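# Close the box lid and fasten both rubber latches

## Task

Shut the box: press its lid fully down into place, then stretch each of the two rubber latches so it hooks over its catch.

## Robot and tools

Robot: two arms, left_arm and right_arm. right_arm ends in a five-finger right hand; left_arm ends in a mirrored left hand. show_instructions displays the reference pages (a left-hand diagram); it takes no arguments and moves nothing.

Frames. Scene frame: origin on the table top halfway between the nominal bases, +z up, +x out over the table, left_arm on the +y side. Actual bases: left_arm at (-0.058, +0.351, 0) m, right_arm at (0, -0.528, 0) m, each turned slightly about z. Reported hand positions (metres), quaternions (wxyz), velocities and Hand target are in each arm's own base frame. Fixed cameras and the table use the scene frame.

Hand point: a point riding with the palm, 0.05 m in front of it and 0.15 m out from the wrist flange along the fingers. Its +z runs along straight fingers, +y points out of the palm, +x crosses the palm away from the thumb on the right hand and toward the thumb on the left hand. Straight fingertips sit 0.06 to 0.07 m beyond the point and about 0.06 m toward -y. A wrist bracket on the little-finger side can strike objects, and with level fingers the wrist may hang below the hand and reach the table first.

The 28-number row (all values -1 to 1), used by execute_actions and move: left_arm dx, dy, dz, rx, ry, rz; left hand thumb_turn, thumb_bend, index, middle, ring, little, force_limit, speed; then the same fourteen for right_arm and its hand. Both arms are always included.
Pose numbers are offsets, not poses: measured from that arm's Hand target at the start of the action or move, along the Hand target's own axes. 1.0 equals 0.6 m of travel or 180 degrees; rx, ry, rz form one rotation vector. All six zero means stay at (or return to) the Hand target. Repeating an offset moves the arm further. The controller limits each step's commanded orientation to 32 degrees from the measured one.
Hand numbers are absolute targets: -1 open (thumb_turn -1 = beside palm, +1 = opposite the fingers; bends and fingers -1 straight, +1 curled). force_limit maps -1 to about 0 N and +1 to 10 N at the fingertip (15 N for the two thumb motors). speed rises from nearly zero at -1 to full at +0.48 and stays full up to +1; full speed covers a finger's range in 0.49 s. For a soft grip close at speed -0.94 or below. To leave a hand unchanged, resend the eight numbers from the last row actually executed for it (before any, its hand_measured plus hand_force_limit and hand_speed). A thumb-in grip fits items about 0.035 to 0.065 m thick, handles down to 0.025 m.

Tools:
execute_actions(actions, cameras): actions is a list of actions; each action is a table of up to 15 rows, one row per 1/30 s step, the last row repeated to fill 15. Each row within an action counts from that action's starting Hand target. An empty list returns camera images.
move(target, speed, blend, stop_force, zero, blocking, cameras): target is one row or up to 15 rows; each row's offsets count from the Hand targets at the move's start, not from the previous row. speed: m/s, 0.002 to 3.6 (default 0.25), turning up to twice that in rad/s; one value or one per target. blend: corner rounding in m for a list (0 = stop at each). stop_force: N, 3 to 120, one value for both arms; ends an arm's path when its wrist sensor feels that much push against the motion. Unreliable while the hand turns, and omit it when backing off a contact. zero: with stop_force, true re-zeros moving arms first. blocking=false returns early and cannot be combined with stop_force. Paths are straight and ignore obstacles; route around an arm's own base.
wait(seconds 0 to 10, cameras), stop(cameras) brakes a running move, zoom_image(camera, region [x0, y0, x1, y1] pixels, at most 504 by 504), zero_wrist_force(arm), finished_scene(scene=1).
Cameras: cam_high, cam_low, cam_far_left, cam_far_right, cam_left_wrist, cam_right_wrist (672x504 each). cameras=["all"] shows all, [] none.

Results: per arm end_effector_position, end_effector_quat_wxyz, velocities (omitted when joint velocities are "within noise"), Hand target, joint positions and torques, Wrist force and Wrist torque in the hand's axes plus a peak-force line; per hand hand_measured, hand_stopped_by (moving, target, force, stalled, fault), hand_load_n (positive pushes a finger open; near 0 after a lost grip), hand_force_limit, hand_speed. move adds a "move:" line: done (within 3 mm and 2 degrees), off_target, moving, held or fault, and limits=paced (pose clipped) or limits=held (steps withheld). An arm often settles short of its Hand target; send the remaining distance as an offset.

Cautions: the arms are stiff, so a target even slightly beyond firm contact can trigger a fault stop (about 150 N outside force, or joint torque limits 141 N m for the big joints and 26.3 N m for the wrists), freezing that arm 10 seconds. Approach contacts slowly, ideally with stop_force. Keep the arms and hands from pressing on each other; the clearance check does not always prevent it. Do not strike the box or table hard, do not drop or fling parts, and keep everything on the table. Holding loads or straining toward unreachable poses heats motors; a MOTOR HOT line warns, and 85 °C brakes the arm. Objects may occasionally get nudged by outside pushes.

Each tool is called after "Request:" by a JSON object that holds its "op" and its "data", one argument or row to a line.

Reference images:

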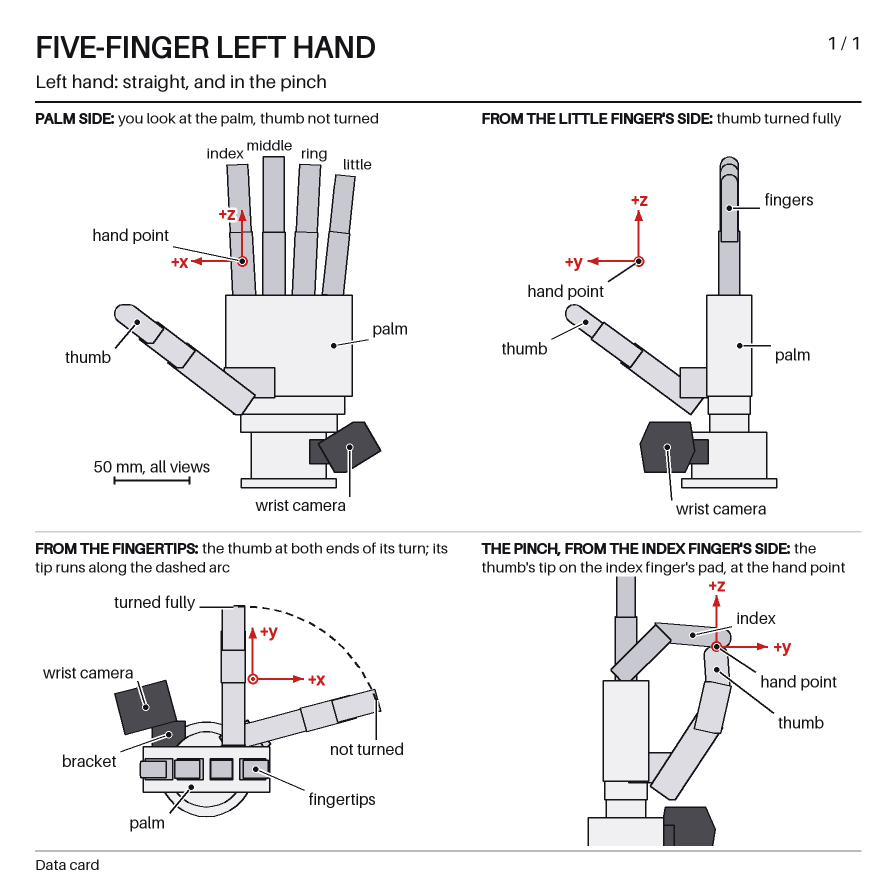

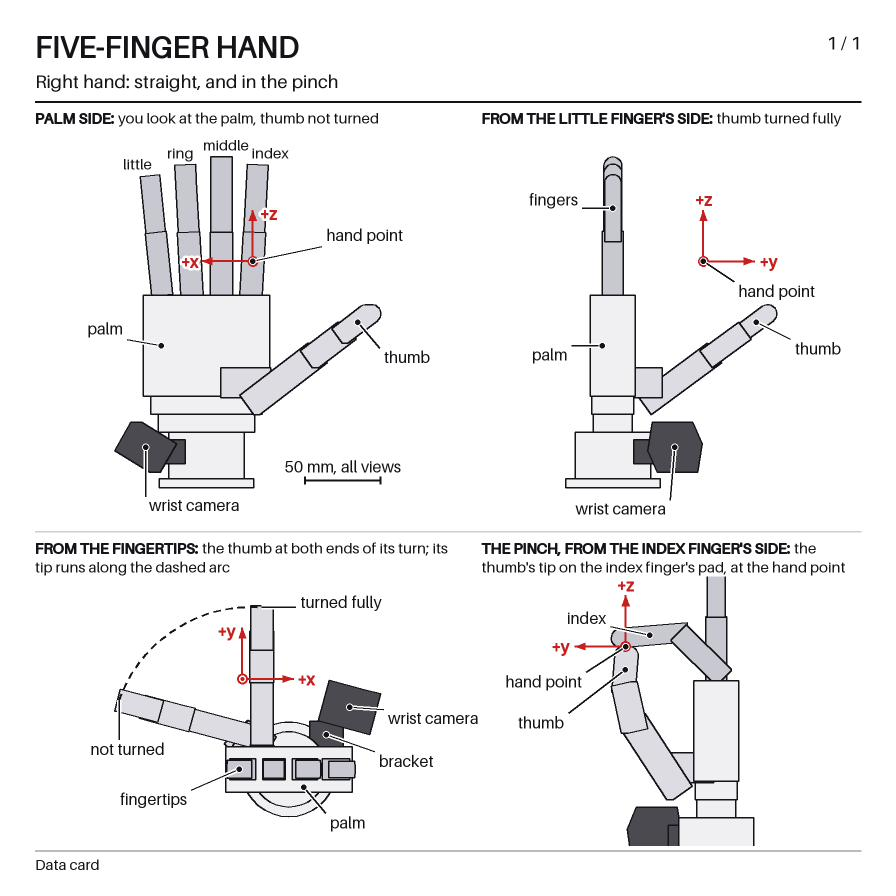

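## Session

Request:
{"op": "execute_actions", "data": {
  "actions": []
}}

Scene clock: 0.00 s.
left_arm: end_effector_position=(+0.5319, +0.4545, +0.2360) hand_measured=(-1.000, -1.000, -1.000, -1.000, -1.000, -1.000) hand_load_n=(+0.0, +0.0, +0.0, +0.0, +0.0, +0.0) hand_stopped_by=(target, target, target, target, target, target) hand_force_limit=0.00 hand_speed=-0.80 end_effector_quat_wxyz=(-0.201, +0.729, -0.549, +0.357) | right_arm: end_effector_position=(+0.8592, -0.2271, +0.1992) hand_measured=(-1.000, -1.000, -1.000, -1.000, -1.000, -1.000) hand_load_n=(+0.0, +0.0, +0.0, +0.0, +0.0, +0.0) hand_stopped_by=(target, target, target, target, target, target) hand_force_limit=0.00 hand_speed=-0.80 end_effector_quat_wxyz=(+0.475, -0.285, +0.603, -0.574)
Joint positions: left_arm=[4.292 -2.512 -0.498 1.747 -0.771 3.881] | right_arm=[-0.47 -0.922 1.399 -0.588 1.538 -2.888]
Joint velocities: within noise
Joint torques (N m): no reading
Wrist force (N): no reading
Wrist torque (N m): no reading
Wrist force, peak (N): no reading
Hand target: left_arm +0.5319, +0.4545, +0.2360; -0.201, +0.729, -0.549, +0.357 | right_arm +0.8592, -0.2271, +0.1992; +0.475, -0.285, +0.603, -0.574

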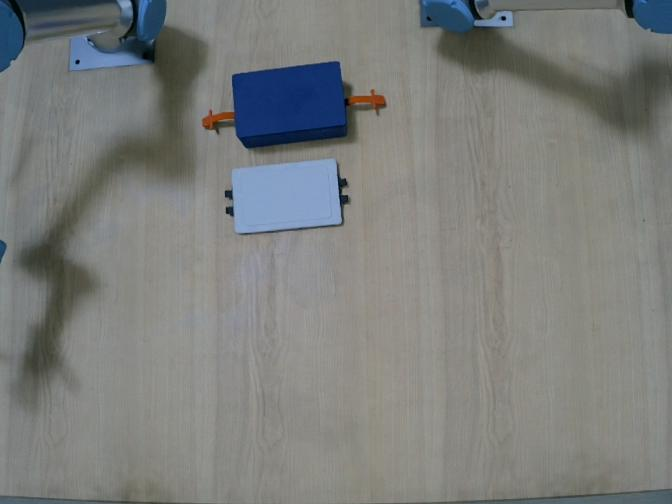

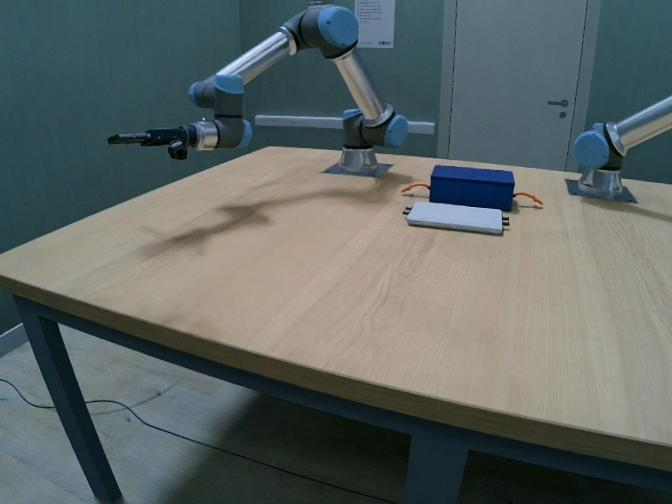

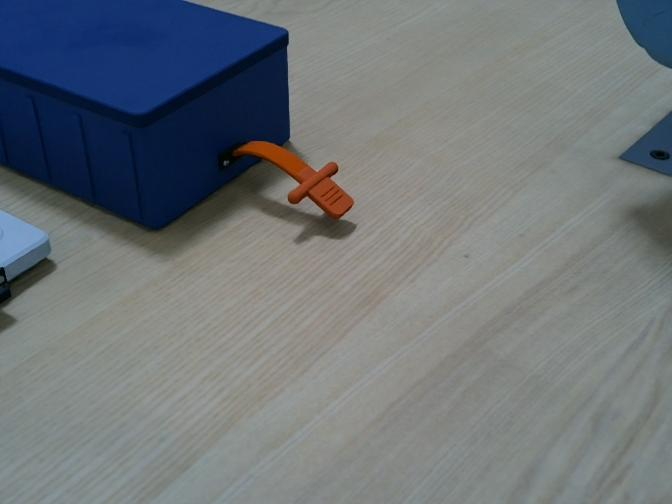

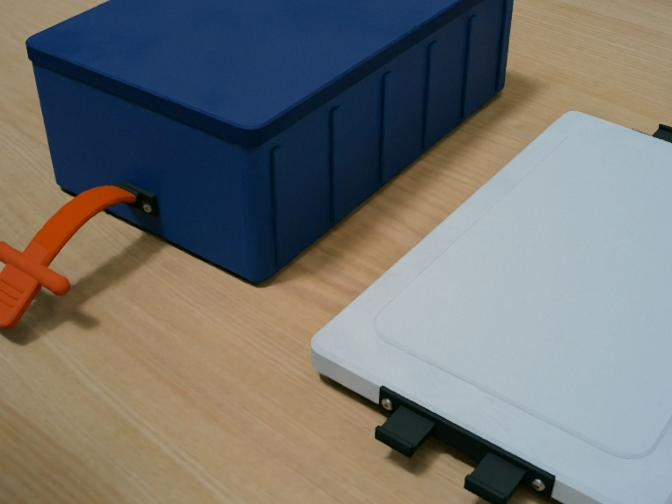

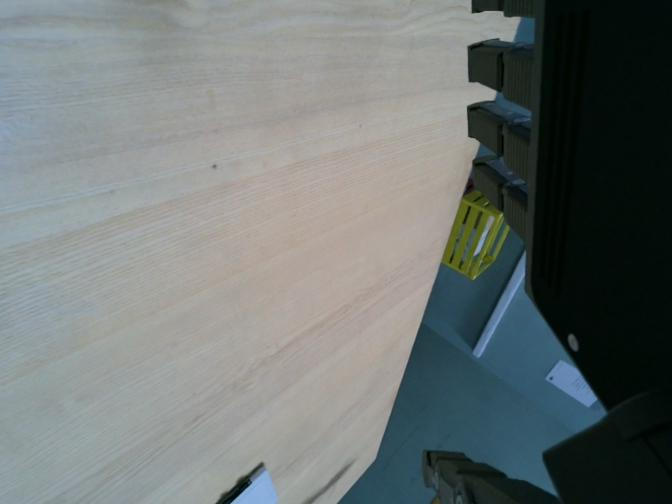

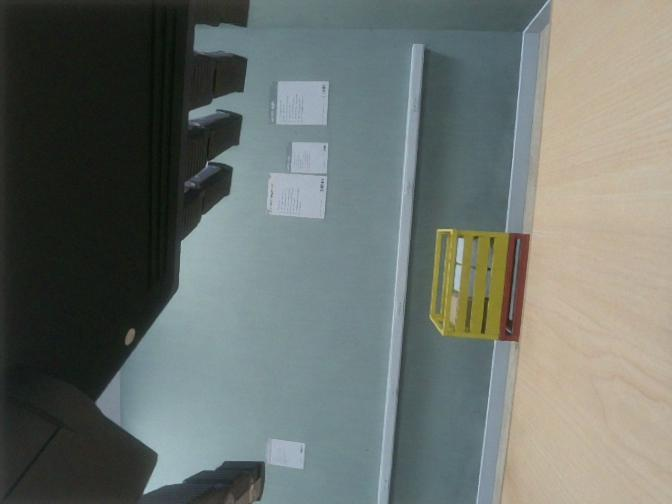

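Request:
{"op": "zoom_image", "data": {
  "camera": "cam_high",
  "region": [180, 40, 420, 250]
}}

Request:
{"op": "zoom_image", "data": {
  "camera": "cam_far_left",
  "region": [0, 0, 400, 300]
}}

Request:
{"op": "zoom_image", "data": {
  "camera": "cam_far_right",
  "region": [0, 0, 504, 504]
}}

Request:
{"op": "zoom_image", "data": {
  "camera": "cam_far_right",
  "region": [300, 100, 672, 504]
}}

Request:
{"op": "zoom_image", "data": {
  "camera": "cam_low",
  "region": [380, 140, 560, 260]
}}

Scaled by 2.100 from the camera's 672x504 image, which has a finer 960x720 frame.

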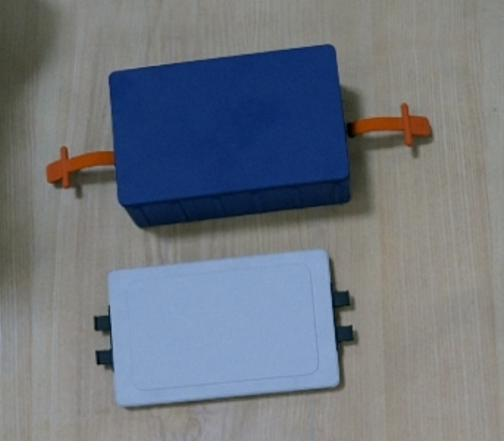

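Scaled by 1.260 from the camera's 672x504 image, which has a finer 960x720 frame.

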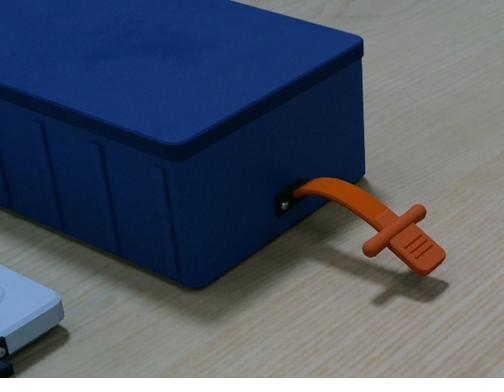

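Scaled by 1.000.

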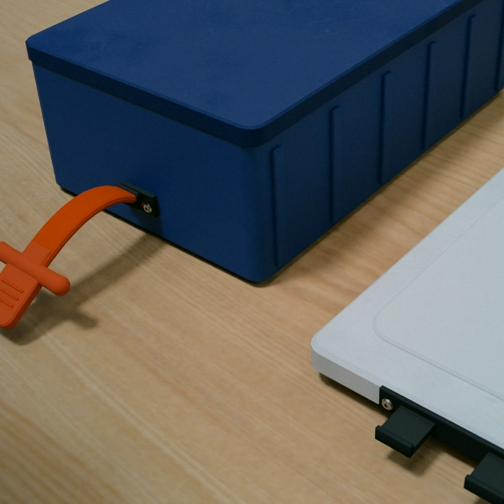

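Scaled by 1.248 from the camera's 672x504 image, which has a finer 960x720 frame.

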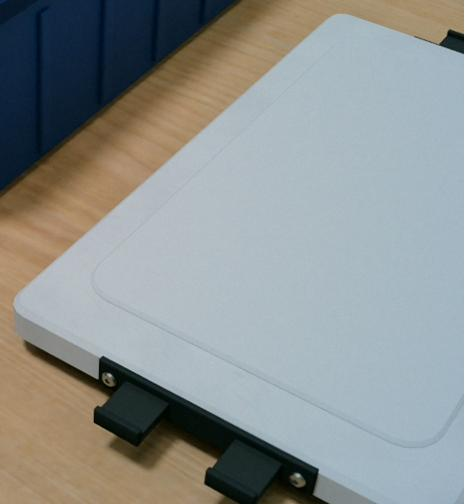

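Scaled by 2.800 from the camera's 672x504 image, which has a finer 960x720 frame.

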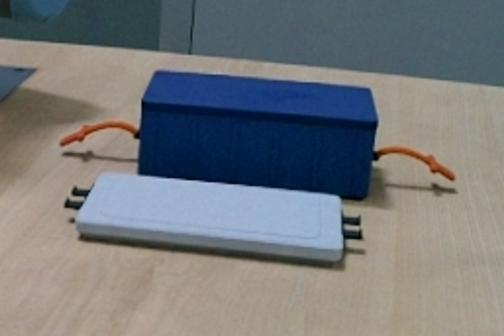

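Request:
{"op": "move", "data": {
  "target": [0.959,0.299,-0.0358,-0.1321,-0.2578,-0.4082,-1,-1,-1,-1,-1,-1,0,-0.8,-0.4693,-0.1657,-0.9687,-0.4295,0.3399,0.1998,-1,-1,-1,-1,-1,-1,0,-0.8],
  "speed": 0.35,
  "cameras": ["all"]
}}

Scene clock: 74.87 s.
left_arm: end_effector_position=(+0.4806, -0.1429, +0.3003) hand_measured=(-1.000, -1.000, -1.000, -1.000, -1.000, -1.000) hand_load_n=(+0.0, +0.0, +0.0, +0.0, +0.0, +0.0) hand_stopped_by=(target, target, target, target, target, target) hand_force_limit=0.00 hand_speed=-0.80 end_effector_quat_wxyz=(+0.000, +0.999, +0.040, +0.000) | right_arm: end_effector_position=(+0.4241, +0.2499, +0.2998) hand_measured=(-1.000, -1.000, -1.000, -1.000, -1.000, -1.000) hand_load_n=(+0.0, +0.0, +0.0, +0.0, +0.0, +0.0) hand_stopped_by=(target, target, target, target, target, target) hand_force_limit=0.00 hand_speed=-0.80 end_effector_quat_wxyz=(+0.000, -0.023, +1.000, +0.000)
Joint positions: left_arm=[3.251 -1.909 -1.266 1.604 -1.57 1.601] | right_arm=[0.135 -1.271 1.318 1.523 1.571 -1.481]
Joint torques (N m): left_arm=[-7.75 48.12 6.96 -0.63 -1.13 -0.87] | right_arm=[-4.46 -25.42 -30.77 2.8 -0.83 1.2]
Wrist force (N): left_arm=[0.1 -0.1 0.8] | right_arm=[-0.1 1.0 -0.6]
Wrist torque (N m): left_arm=[0.06 0.04 0.03] | right_arm=[0.02 -0.17 -0.09]
Wrist force, peak (N): left_arm=[-0.3 1.8 0.9] | right_arm=[1.0 2.2 -0.6]
Hand target: left_arm +0.4806, -0.1430, +0.3003; +0.000, +0.999, +0.040, +0.000 | right_arm +0.4241, +0.2500, +0.2998; +0.000, -0.023, +1.000, +0.000
Off the commanded pose: left_arm 0.000 m, 0 deg | right_arm 0.000 m, 0 deg.
move: done
camera_calibration:
cam_left_wrist: T_world_to_cam=[[0.154635, 0.986247, -0.058342, 0.0944969], [0.851308, -0.103046, 0.514447, -0.581032], [0.50136, -0.129219, -0.855535, 0.116006], [0, 0, 0, 1]] pos_world=[0.421864, -0.13808, 0.403671]
cam_right_wrist: T_world_to_cam=[[-0.309424, 0.950895, 0.00737833, -0.104151], [0.845116, 0.27143, 0.460547, -0.557323], [0.43593, 0.14874, -0.887604, 0.155542], [0, 0, 0, 1]] pos_world=[0.37097, 0.227176, 0.395502]

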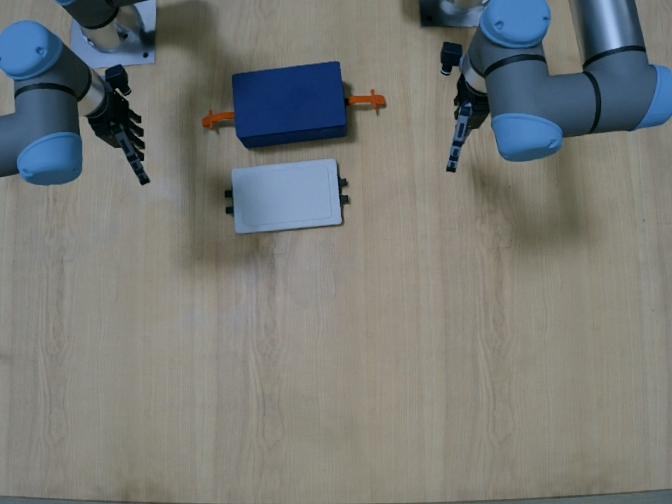

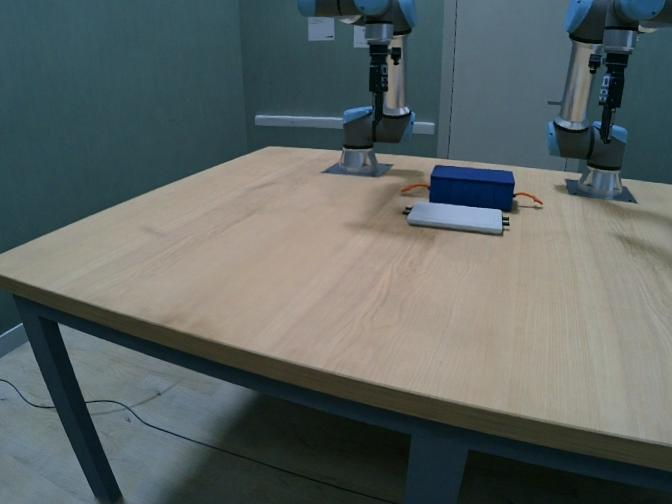

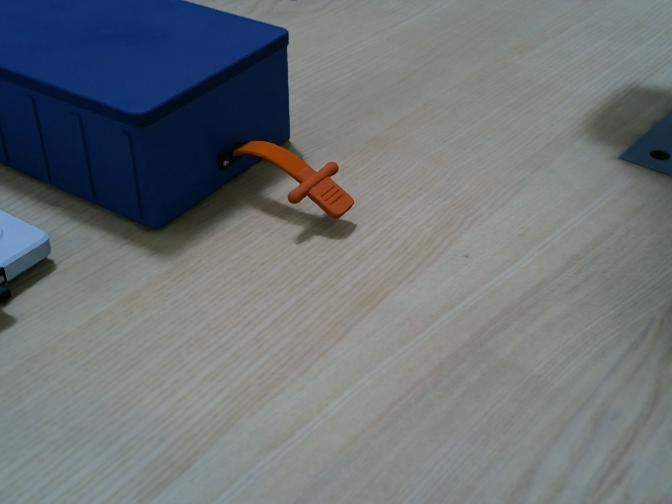

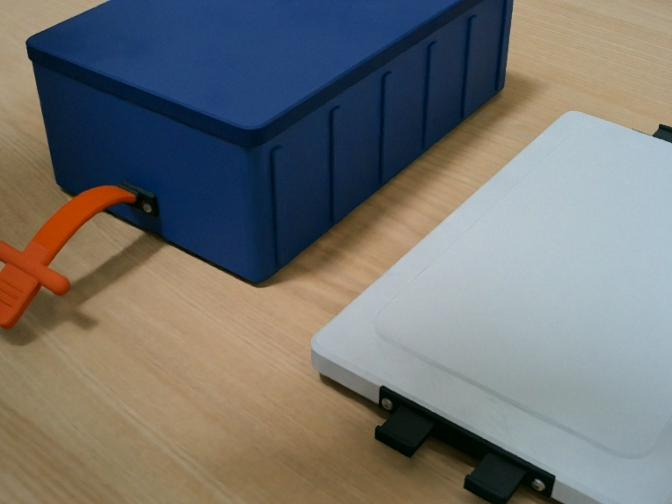

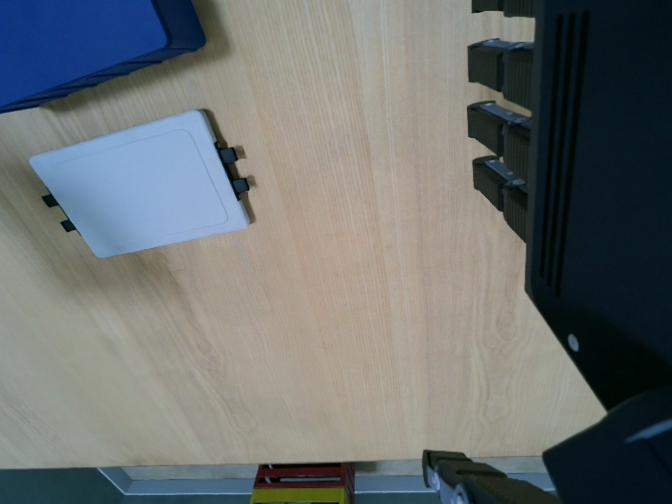

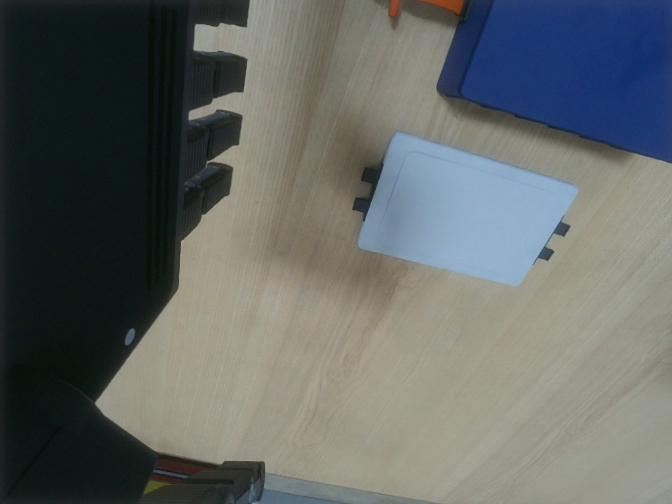

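Request:
{"op": "zoom_image", "data": {
  "camera": "cam_right_wrist",
  "region": [330, 0, 672, 300]
}}

Request:
{"op": "zoom_image", "data": {
  "camera": "cam_left_wrist",
  "region": [0, 0, 300, 270]
}}

Scaled by 1.474 from the camera's 672x504 image, which has a finer 960x720 frame.

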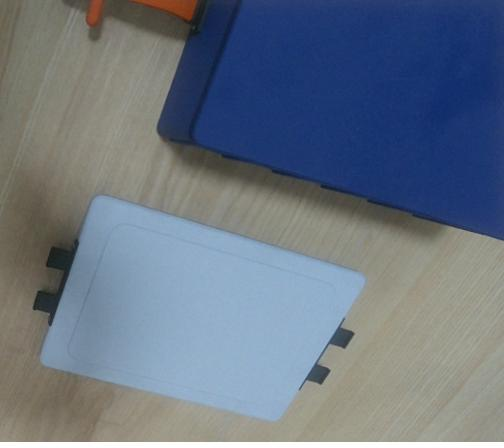

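Scaled by 1.680 from the camera's 672x504 image, which has a finer 960x720 frame.

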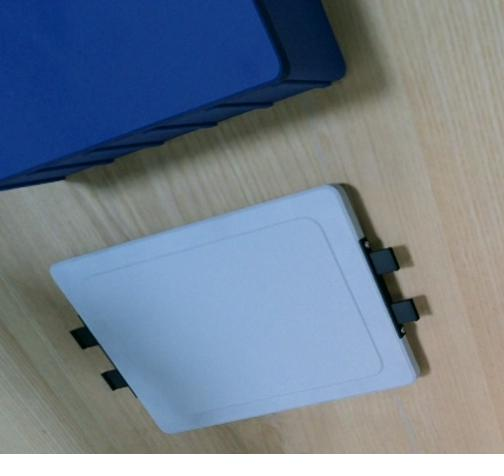

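Request:
{"op": "move", "data": {
  "target": [0.1163,0.1992,0.3,0,0,0,-1,-1,-0.5,-0.5,-0.5,-0.5,0,-0.5,-0.1547,0.008,0.3,0,0,0,-1,-1,-0.5,-0.5,-0.5,-0.5,0,-0.5],
  "speed": 0.25,
  "cameras": ["cam_low","cam_far_left","cam_far_right","cam_left_wrist","cam_right_wrist","cam_high"]
}}

Scene clock: 110.43 s.
left_arm: end_effector_position=(+0.5596, -0.2568, +0.1205) hand_measured=(-1.000, -1.000, -0.500, -0.500, -0.500, -0.500) hand_load_n=(+0.0, +0.0, +0.0, +0.0, +0.0, +0.0) hand_stopped_by=(target, target, target, target, target, target) hand_force_limit=0.00 hand_speed=-0.50 end_effector_quat_wxyz=(+0.000, +0.999, +0.039, +0.000) | right_arm: end_effector_position=(+0.5167, +0.2589, +0.1200) hand_measured=(-1.000, -1.000, -0.500, -0.500, -0.500, -0.500) hand_load_n=(+0.0, +0.0, +0.0, +0.5, +0.0, +0.0) hand_stopped_by=(target, target, target, target, target, target) hand_force_limit=0.00 hand_speed=-0.50 end_effector_quat_wxyz=(+0.000, -0.022, +1.000, +0.000)
Joint positions: left_arm=[3.019 -2.261 -1.19 1.881 -1.57 1.369] | right_arm=[0.128 -0.961 1.328 1.203 1.571 -1.488]
Joint torques (N m): left_arm=[0.28 44.9 6.93 -2.9 -1.18 0.2] | right_arm=[4.72 -37.44 -7.51 2.28 1.69 1.14]
Wrist force (N): left_arm=[-0.1 -0.3 0.8] | right_arm=[0.2 1.4 -0.7]
Wrist torque (N m): left_arm=[0.04 0.07 0.03] | right_arm=[0.10 -0.22 -0.08]
Wrist force, peak (N): left_arm=[0.6 1.1 2.6] | right_arm=[0.9 1.4 -2.1]
Hand target: left_arm +0.5596, -0.2568, +0.1204; +0.000, +0.999, +0.040, +0.000 | right_arm +0.5167, +0.2589, +0.1199; +0.000, -0.023, +1.000, +0.000
Off the commanded pose: left_arm 0.000 m, 0 deg | right_arm 0.000 m, 0 deg.
move: done
camera_calibration:
cam_left_wrist: T_world_to_cam=[[0.154779, 0.986224, -0.0583502, 0.183956], [0.851241, -0.103152, 0.514537, -0.567579], [0.50143, -0.12931, -0.85548, -0.0921156], [0, 0, 0, 1]] pos_world=[0.500863, -0.25188, 0.223971]
cam_right_wrist: T_world_to_cam=[[-0.309148, 0.950983, 0.00764181, -0.0828106], [0.845221, 0.271065, 0.460571, -0.555241], [0.435924, 0.148843, -0.88759, -0.0458086], [0, 0, 0, 1]] pos_world=[0.463669, 0.236076, 0.215701]

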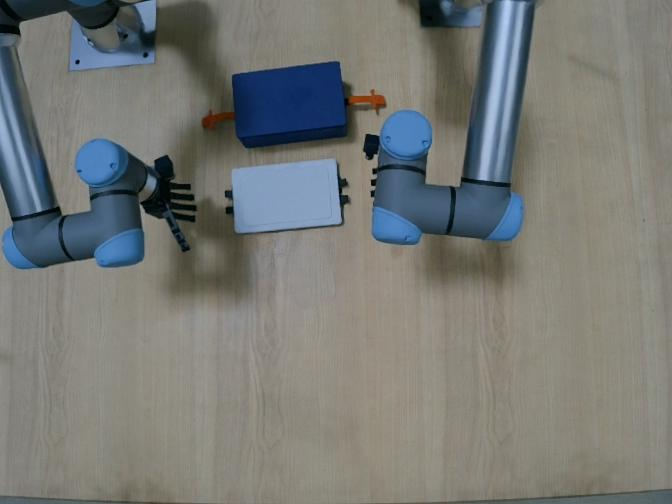

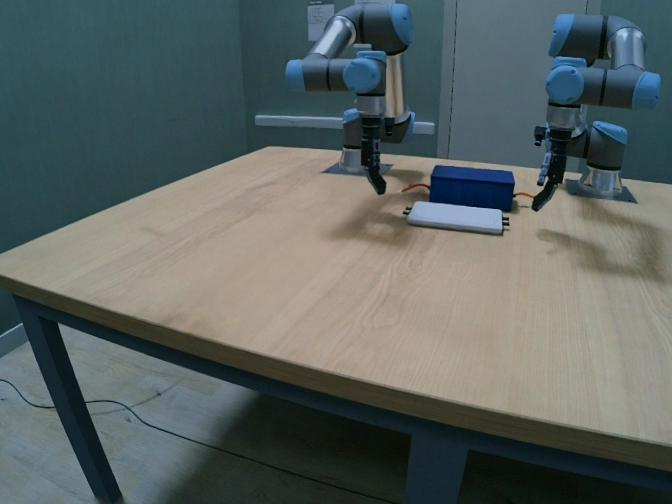

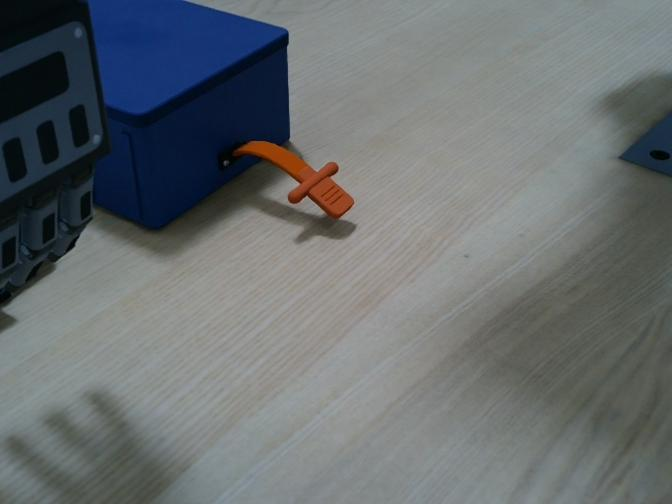

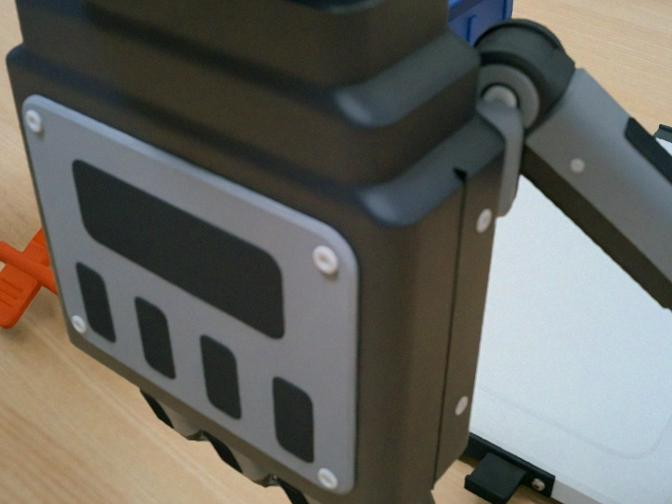

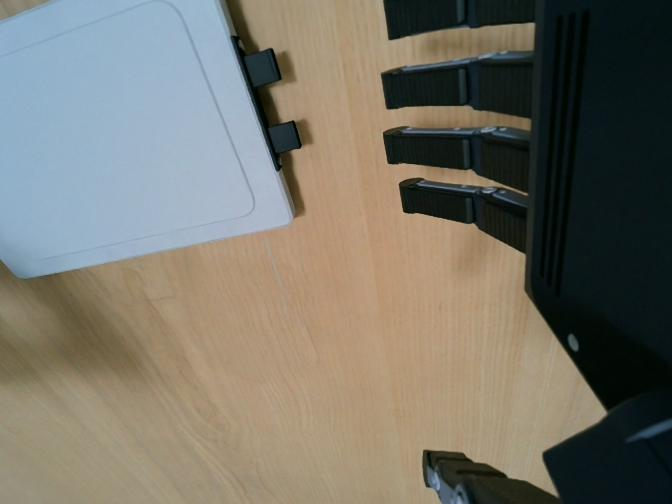

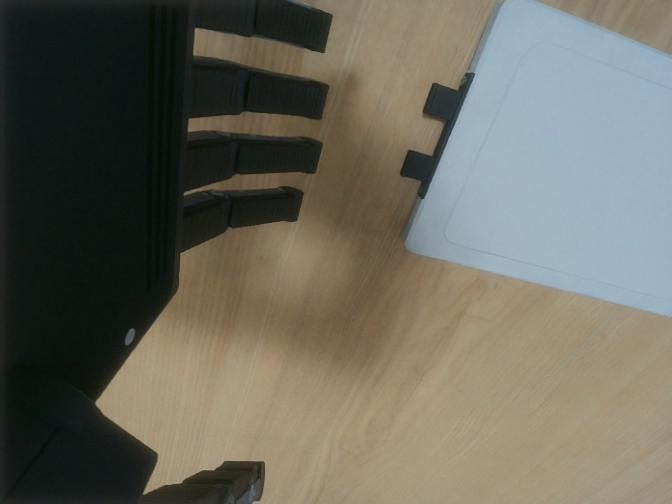

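Request:
{"op": "zoom_image", "data": {
  "camera": "cam_left_wrist",
  "region": [180, 0, 420, 240]
}}

Request:
{"op": "zoom_image", "data": {
  "camera": "cam_right_wrist",
  "region": [260, 30, 500, 270]
}}

Request:
{"op": "zoom_image", "data": {
  "camera": "cam_low",
  "region": [360, 150, 560, 250]
}}

Scaled by 2.100 from the camera's 672x504 image, which has a finer 960x720 frame.

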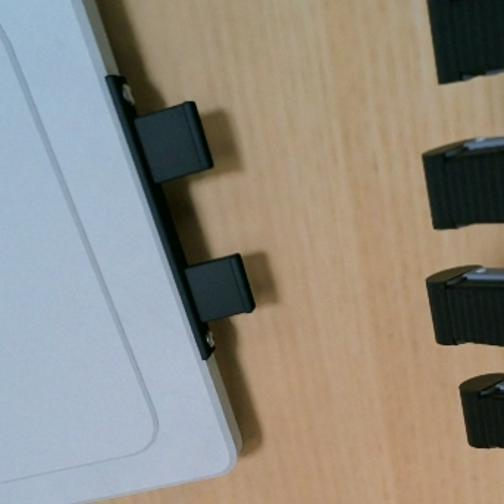

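Scaled by 2.100 from the camera's 672x504 image, which has a finer 960x720 frame.

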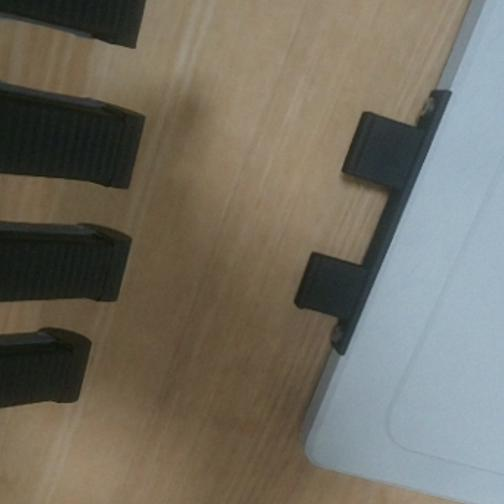

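Scaled by 2.520 from the camera's 672x504 image, which has a finer 960x720 frame.

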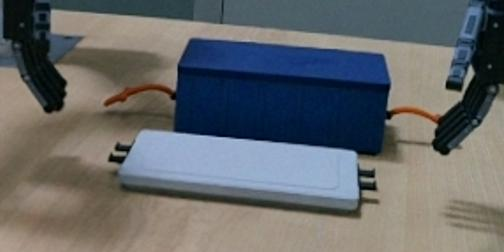

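Request:
{"op": "move", "data": {
  "target": [-0.0087,0.0432,0.0908,0,0,0,-1,-1,-0.5,-0.5,-0.5,-0.5,0,-0.5,0.0163,0.0415,0.09,0,0,0,-1,-1,-0.5,-0.5,-0.5,-0.5,0,-0.5],
  "speed": 0.1,
  "stop_force": 5,
  "cameras": ["cam_low","cam_far_right","cam_left_wrist","cam_right_wrist","cam_high"]
}}

Scene clock: 143.90 s.
left_arm: end_effector_position=(+0.5565, -0.2831, +0.0660) hand_measured=(-1.000, -1.000, -0.500, -0.500, -0.500, -0.500) hand_load_n=(+0.0, +0.0, +0.0, +0.0, +0.0, +0.0) hand_stopped_by=(target, target, target, target, target, target) hand_force_limit=0.00 hand_speed=-0.50 end_effector_quat_wxyz=(+0.001, +0.999, +0.040, +0.000) | right_arm: end_effector_position=(+0.5058, +0.2833, +0.0658) hand_measured=(-1.000, -1.000, -0.500, -0.500, -0.500, -0.500) hand_load_n=(+0.0, +0.0, +0.5, +0.0, +0.0, +0.0) hand_stopped_by=(target, target, target, target, target, target) hand_force_limit=0.00 hand_speed=-0.50 end_effector_quat_wxyz=(+0.000, -0.023, +1.000, +0.000)
Joint positions: left_arm=[2.97 -2.326 -1.223 1.979 -1.57 1.321] | right_arm=[0.179 -0.908 1.389 1.089 1.571 -1.437]
Joint torques (N m): left_arm=[6.95 63.98 30.67 -4.4 -1.06 1.24] | right_arm=[-8.52 -53.66 -28.82 1.04 2.34 -1.31]
Wrist force (N): left_arm=[-0.1 -0.1 0.8] | right_arm=[0.3 1.3 -0.4]
Wrist torque (N m): left_arm=[0.07 0.08 0.07] | right_arm=[0.07 -0.25 -0.05]
Wrist force, peak (N): left_arm=[0.0 0.5 2.0] | right_arm=[0.0 1.0 -1.8]
Hand target: left_arm +0.5565, -0.2831, +0.0660; +0.000, +0.999, +0.040, +0.000 | right_arm +0.5058, +0.2833, +0.0658; +0.000, -0.023, +1.000, +0.000
Off the commanded pose: left_arm 0.000 m, 0 deg | right_arm 0.000 m, 0 deg.
move: done
camera_calibration:
cam_left_wrist: T_world_to_cam=[[0.154679, 0.986235, -0.0584298, 0.207269], [0.851304, -0.103038, 0.514455, -0.53946], [0.501354, -0.129317, -0.855524, -0.140578], [0, 0, 0, 1]] pos_world=[0.497664, -0.27818, 0.169371]
cam_right_wrist: T_world_to_cam=[[-0.309228, 0.950957, 0.00766602, -0.109027], [0.845295, 0.271158, 0.46038, -0.527779], [0.435723, 0.148842, -0.887689, -0.0926149], [0, 0, 0, 1]] pos_world=[0.452769, 0.260576, 0.161601]
Images, in order (width x height): cam_high 672x504, cam_low 672x504, cam_far_right 672x504, cam_left_wrist 672x504, cam_right_wrist 672x504.

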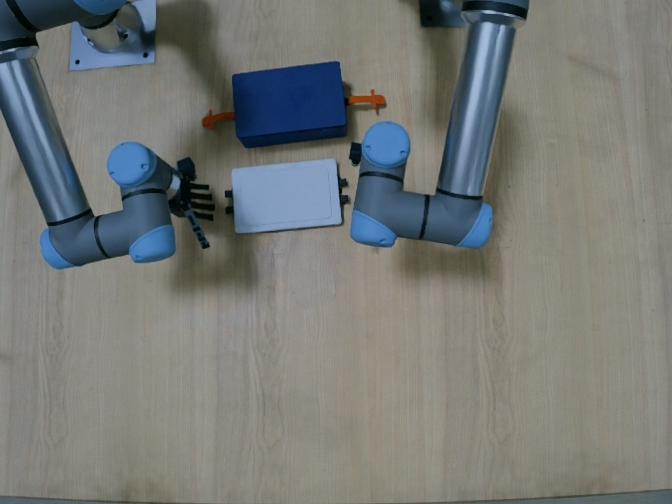

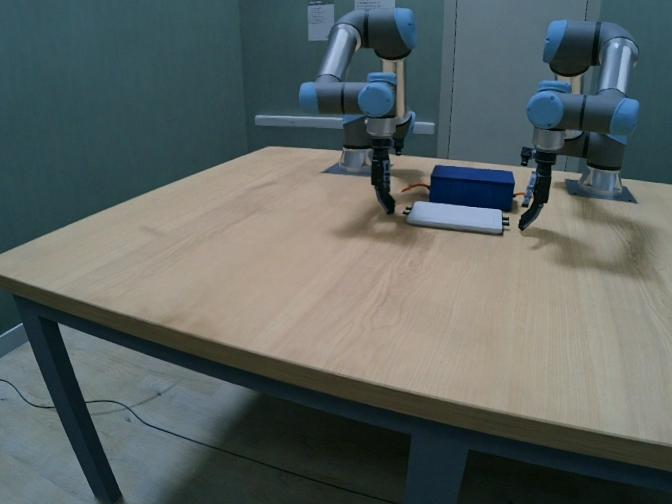

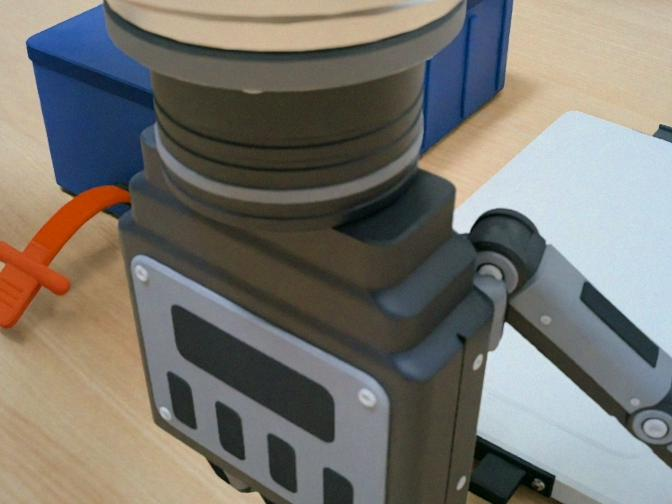

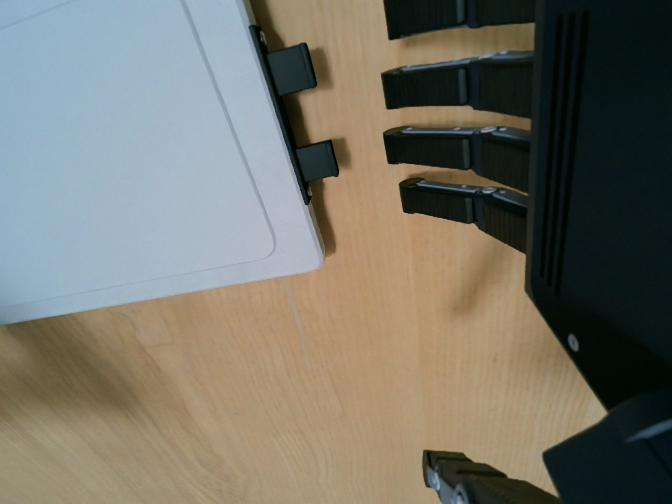

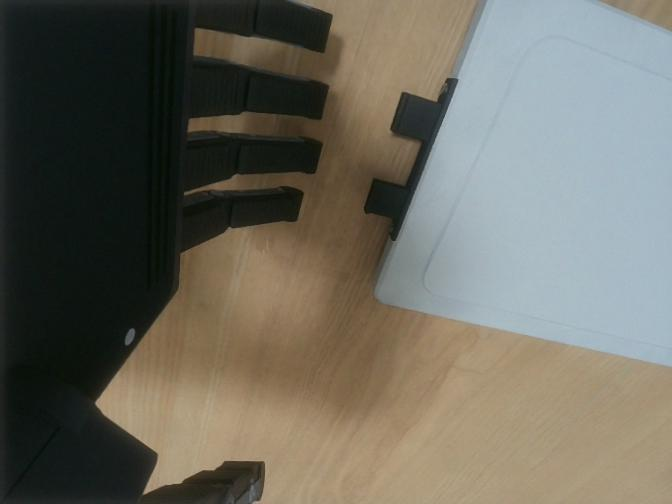

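Request:
{"op": "move", "data": {
  "target": [
    [-0.0167,0,0,0,0,0,-1,-1,-0.5,-0.5,-0.5,-0.5,0,-0.5,0,0,0,0,0,0,-1,-1,-0.5,-0.5,-0.5,-0.5,0,-0.5],
    [-0.0167,0,0.0217,0,0,0,-1,-1,-0.5,-0.5,-0.5,-0.5,0,-0.5,0,0,0.0217,0,0,0,-1,-1,-0.5,-0.5,-0.5,-0.5,0,-0.5]
  ],
  "speed": [0.05, 0.02],
  "stop_force": 3,
  "cameras": ["cam_left_wrist","cam_right_wrist"]
}}

Scene clock: 163.13 s.
left_arm: end_effector_position=(+0.5465, -0.2839, +0.0580) hand_measured=(-1.000, -1.000, -0.500, -0.500, -0.500, -0.500) hand_load_n=(+0.0, +0.0, +0.0, -1.0, +0.0, +0.0) hand_stopped_by=(target, target, target, target, target, target) hand_force_limit=0.00 hand_speed=-0.50 end_effector_quat_wxyz=(+0.000, +0.999, +0.040, +0.000) | right_arm: end_effector_position=(+0.5058, +0.2833, +0.0573) hand_measured=(-1.000, -1.000, -0.500, -0.500, -0.500, -0.500) hand_load_n=(+0.0, +0.0, +0.0, -1.0, +0.0, +0.0) hand_stopped_by=(target, target, target, target, target, target) hand_force_limit=0.00 hand_speed=-0.50 end_effector_quat_wxyz=(+0.000, -0.023, +1.000, +0.000)
Joint positions: left_arm=[2.966 -2.314 -1.268 2.012 -1.57 1.316] | right_arm=[0.179 -0.899 1.397 1.072 1.571 -1.437]
Joint torques (N m): left_arm=[-8.72 61.5 30.43 -4.59 -0.06 0.55] | right_arm=[5.67 -53.79 -27.76 4.46 -2.42 -1.55]
Wrist force (N): left_arm=[-1.2 0.2 0.3] | right_arm=[0.4 1.6 -0.9]
Wrist torque (N m): left_arm=[0.10 0.02 0.06] | right_arm=[0.09 -0.22 -0.04]
Wrist force, peak (N): left_arm=[-0.6 -8.4 -14.5] | right_arm=[0.3 -5.7 -16.7]
Hand target: left_arm +0.5465, -0.2839, +0.0580; +0.000, +0.999, +0.040, +0.000 (not the last commanded pose) | right_arm +0.5058, +0.2833, +0.0573; +0.000, -0.023, +1.000, +0.000 (not the last commanded pose)
Off the commanded pose: left_arm 0.005 m, 0 deg | right_arm 0.005 m, 0 deg.
move: contact (left_arm, right_arm); path passed 1 of 2 targets
camera_calibration:
cam_left_wrist: T_world_to_cam=[[0.154635, 0.986247, -0.058342, 0.209247], [0.851308, -0.103046, 0.514447, -0.526927], [0.50136, -0.129219, -0.855535, -0.142499], [0, 0, 0, 1]] pos_world=[0.487664, -0.27908, 0.161371]
cam_right_wrist: T_world_to_cam=[[-0.309214, 0.950962, 0.00763876, -0.108965], [0.845258, 0.271145, 0.460455, -0.523857], [0.435803, 0.148836, -0.88765, -0.100201], [0, 0, 0, 1]] pos_world=[0.452769, 0.260576, 0.153101]
Images, in order (width x height): cam_left_wrist 672x504, cam_right_wrist 672x504.

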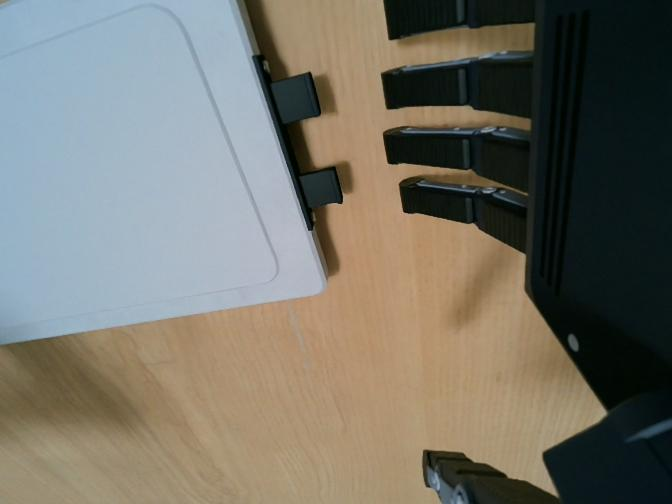

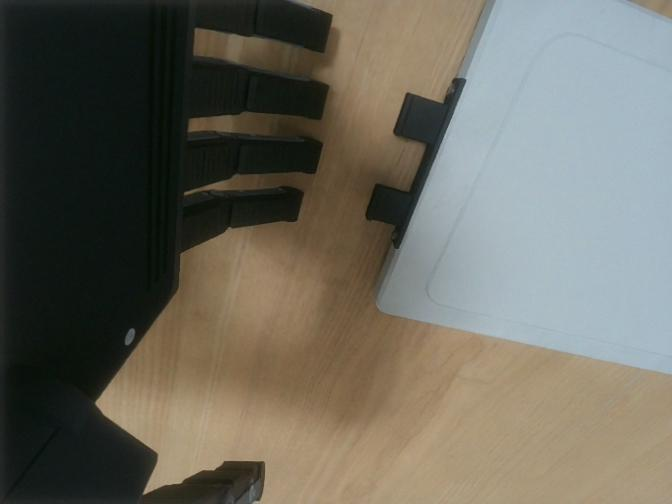

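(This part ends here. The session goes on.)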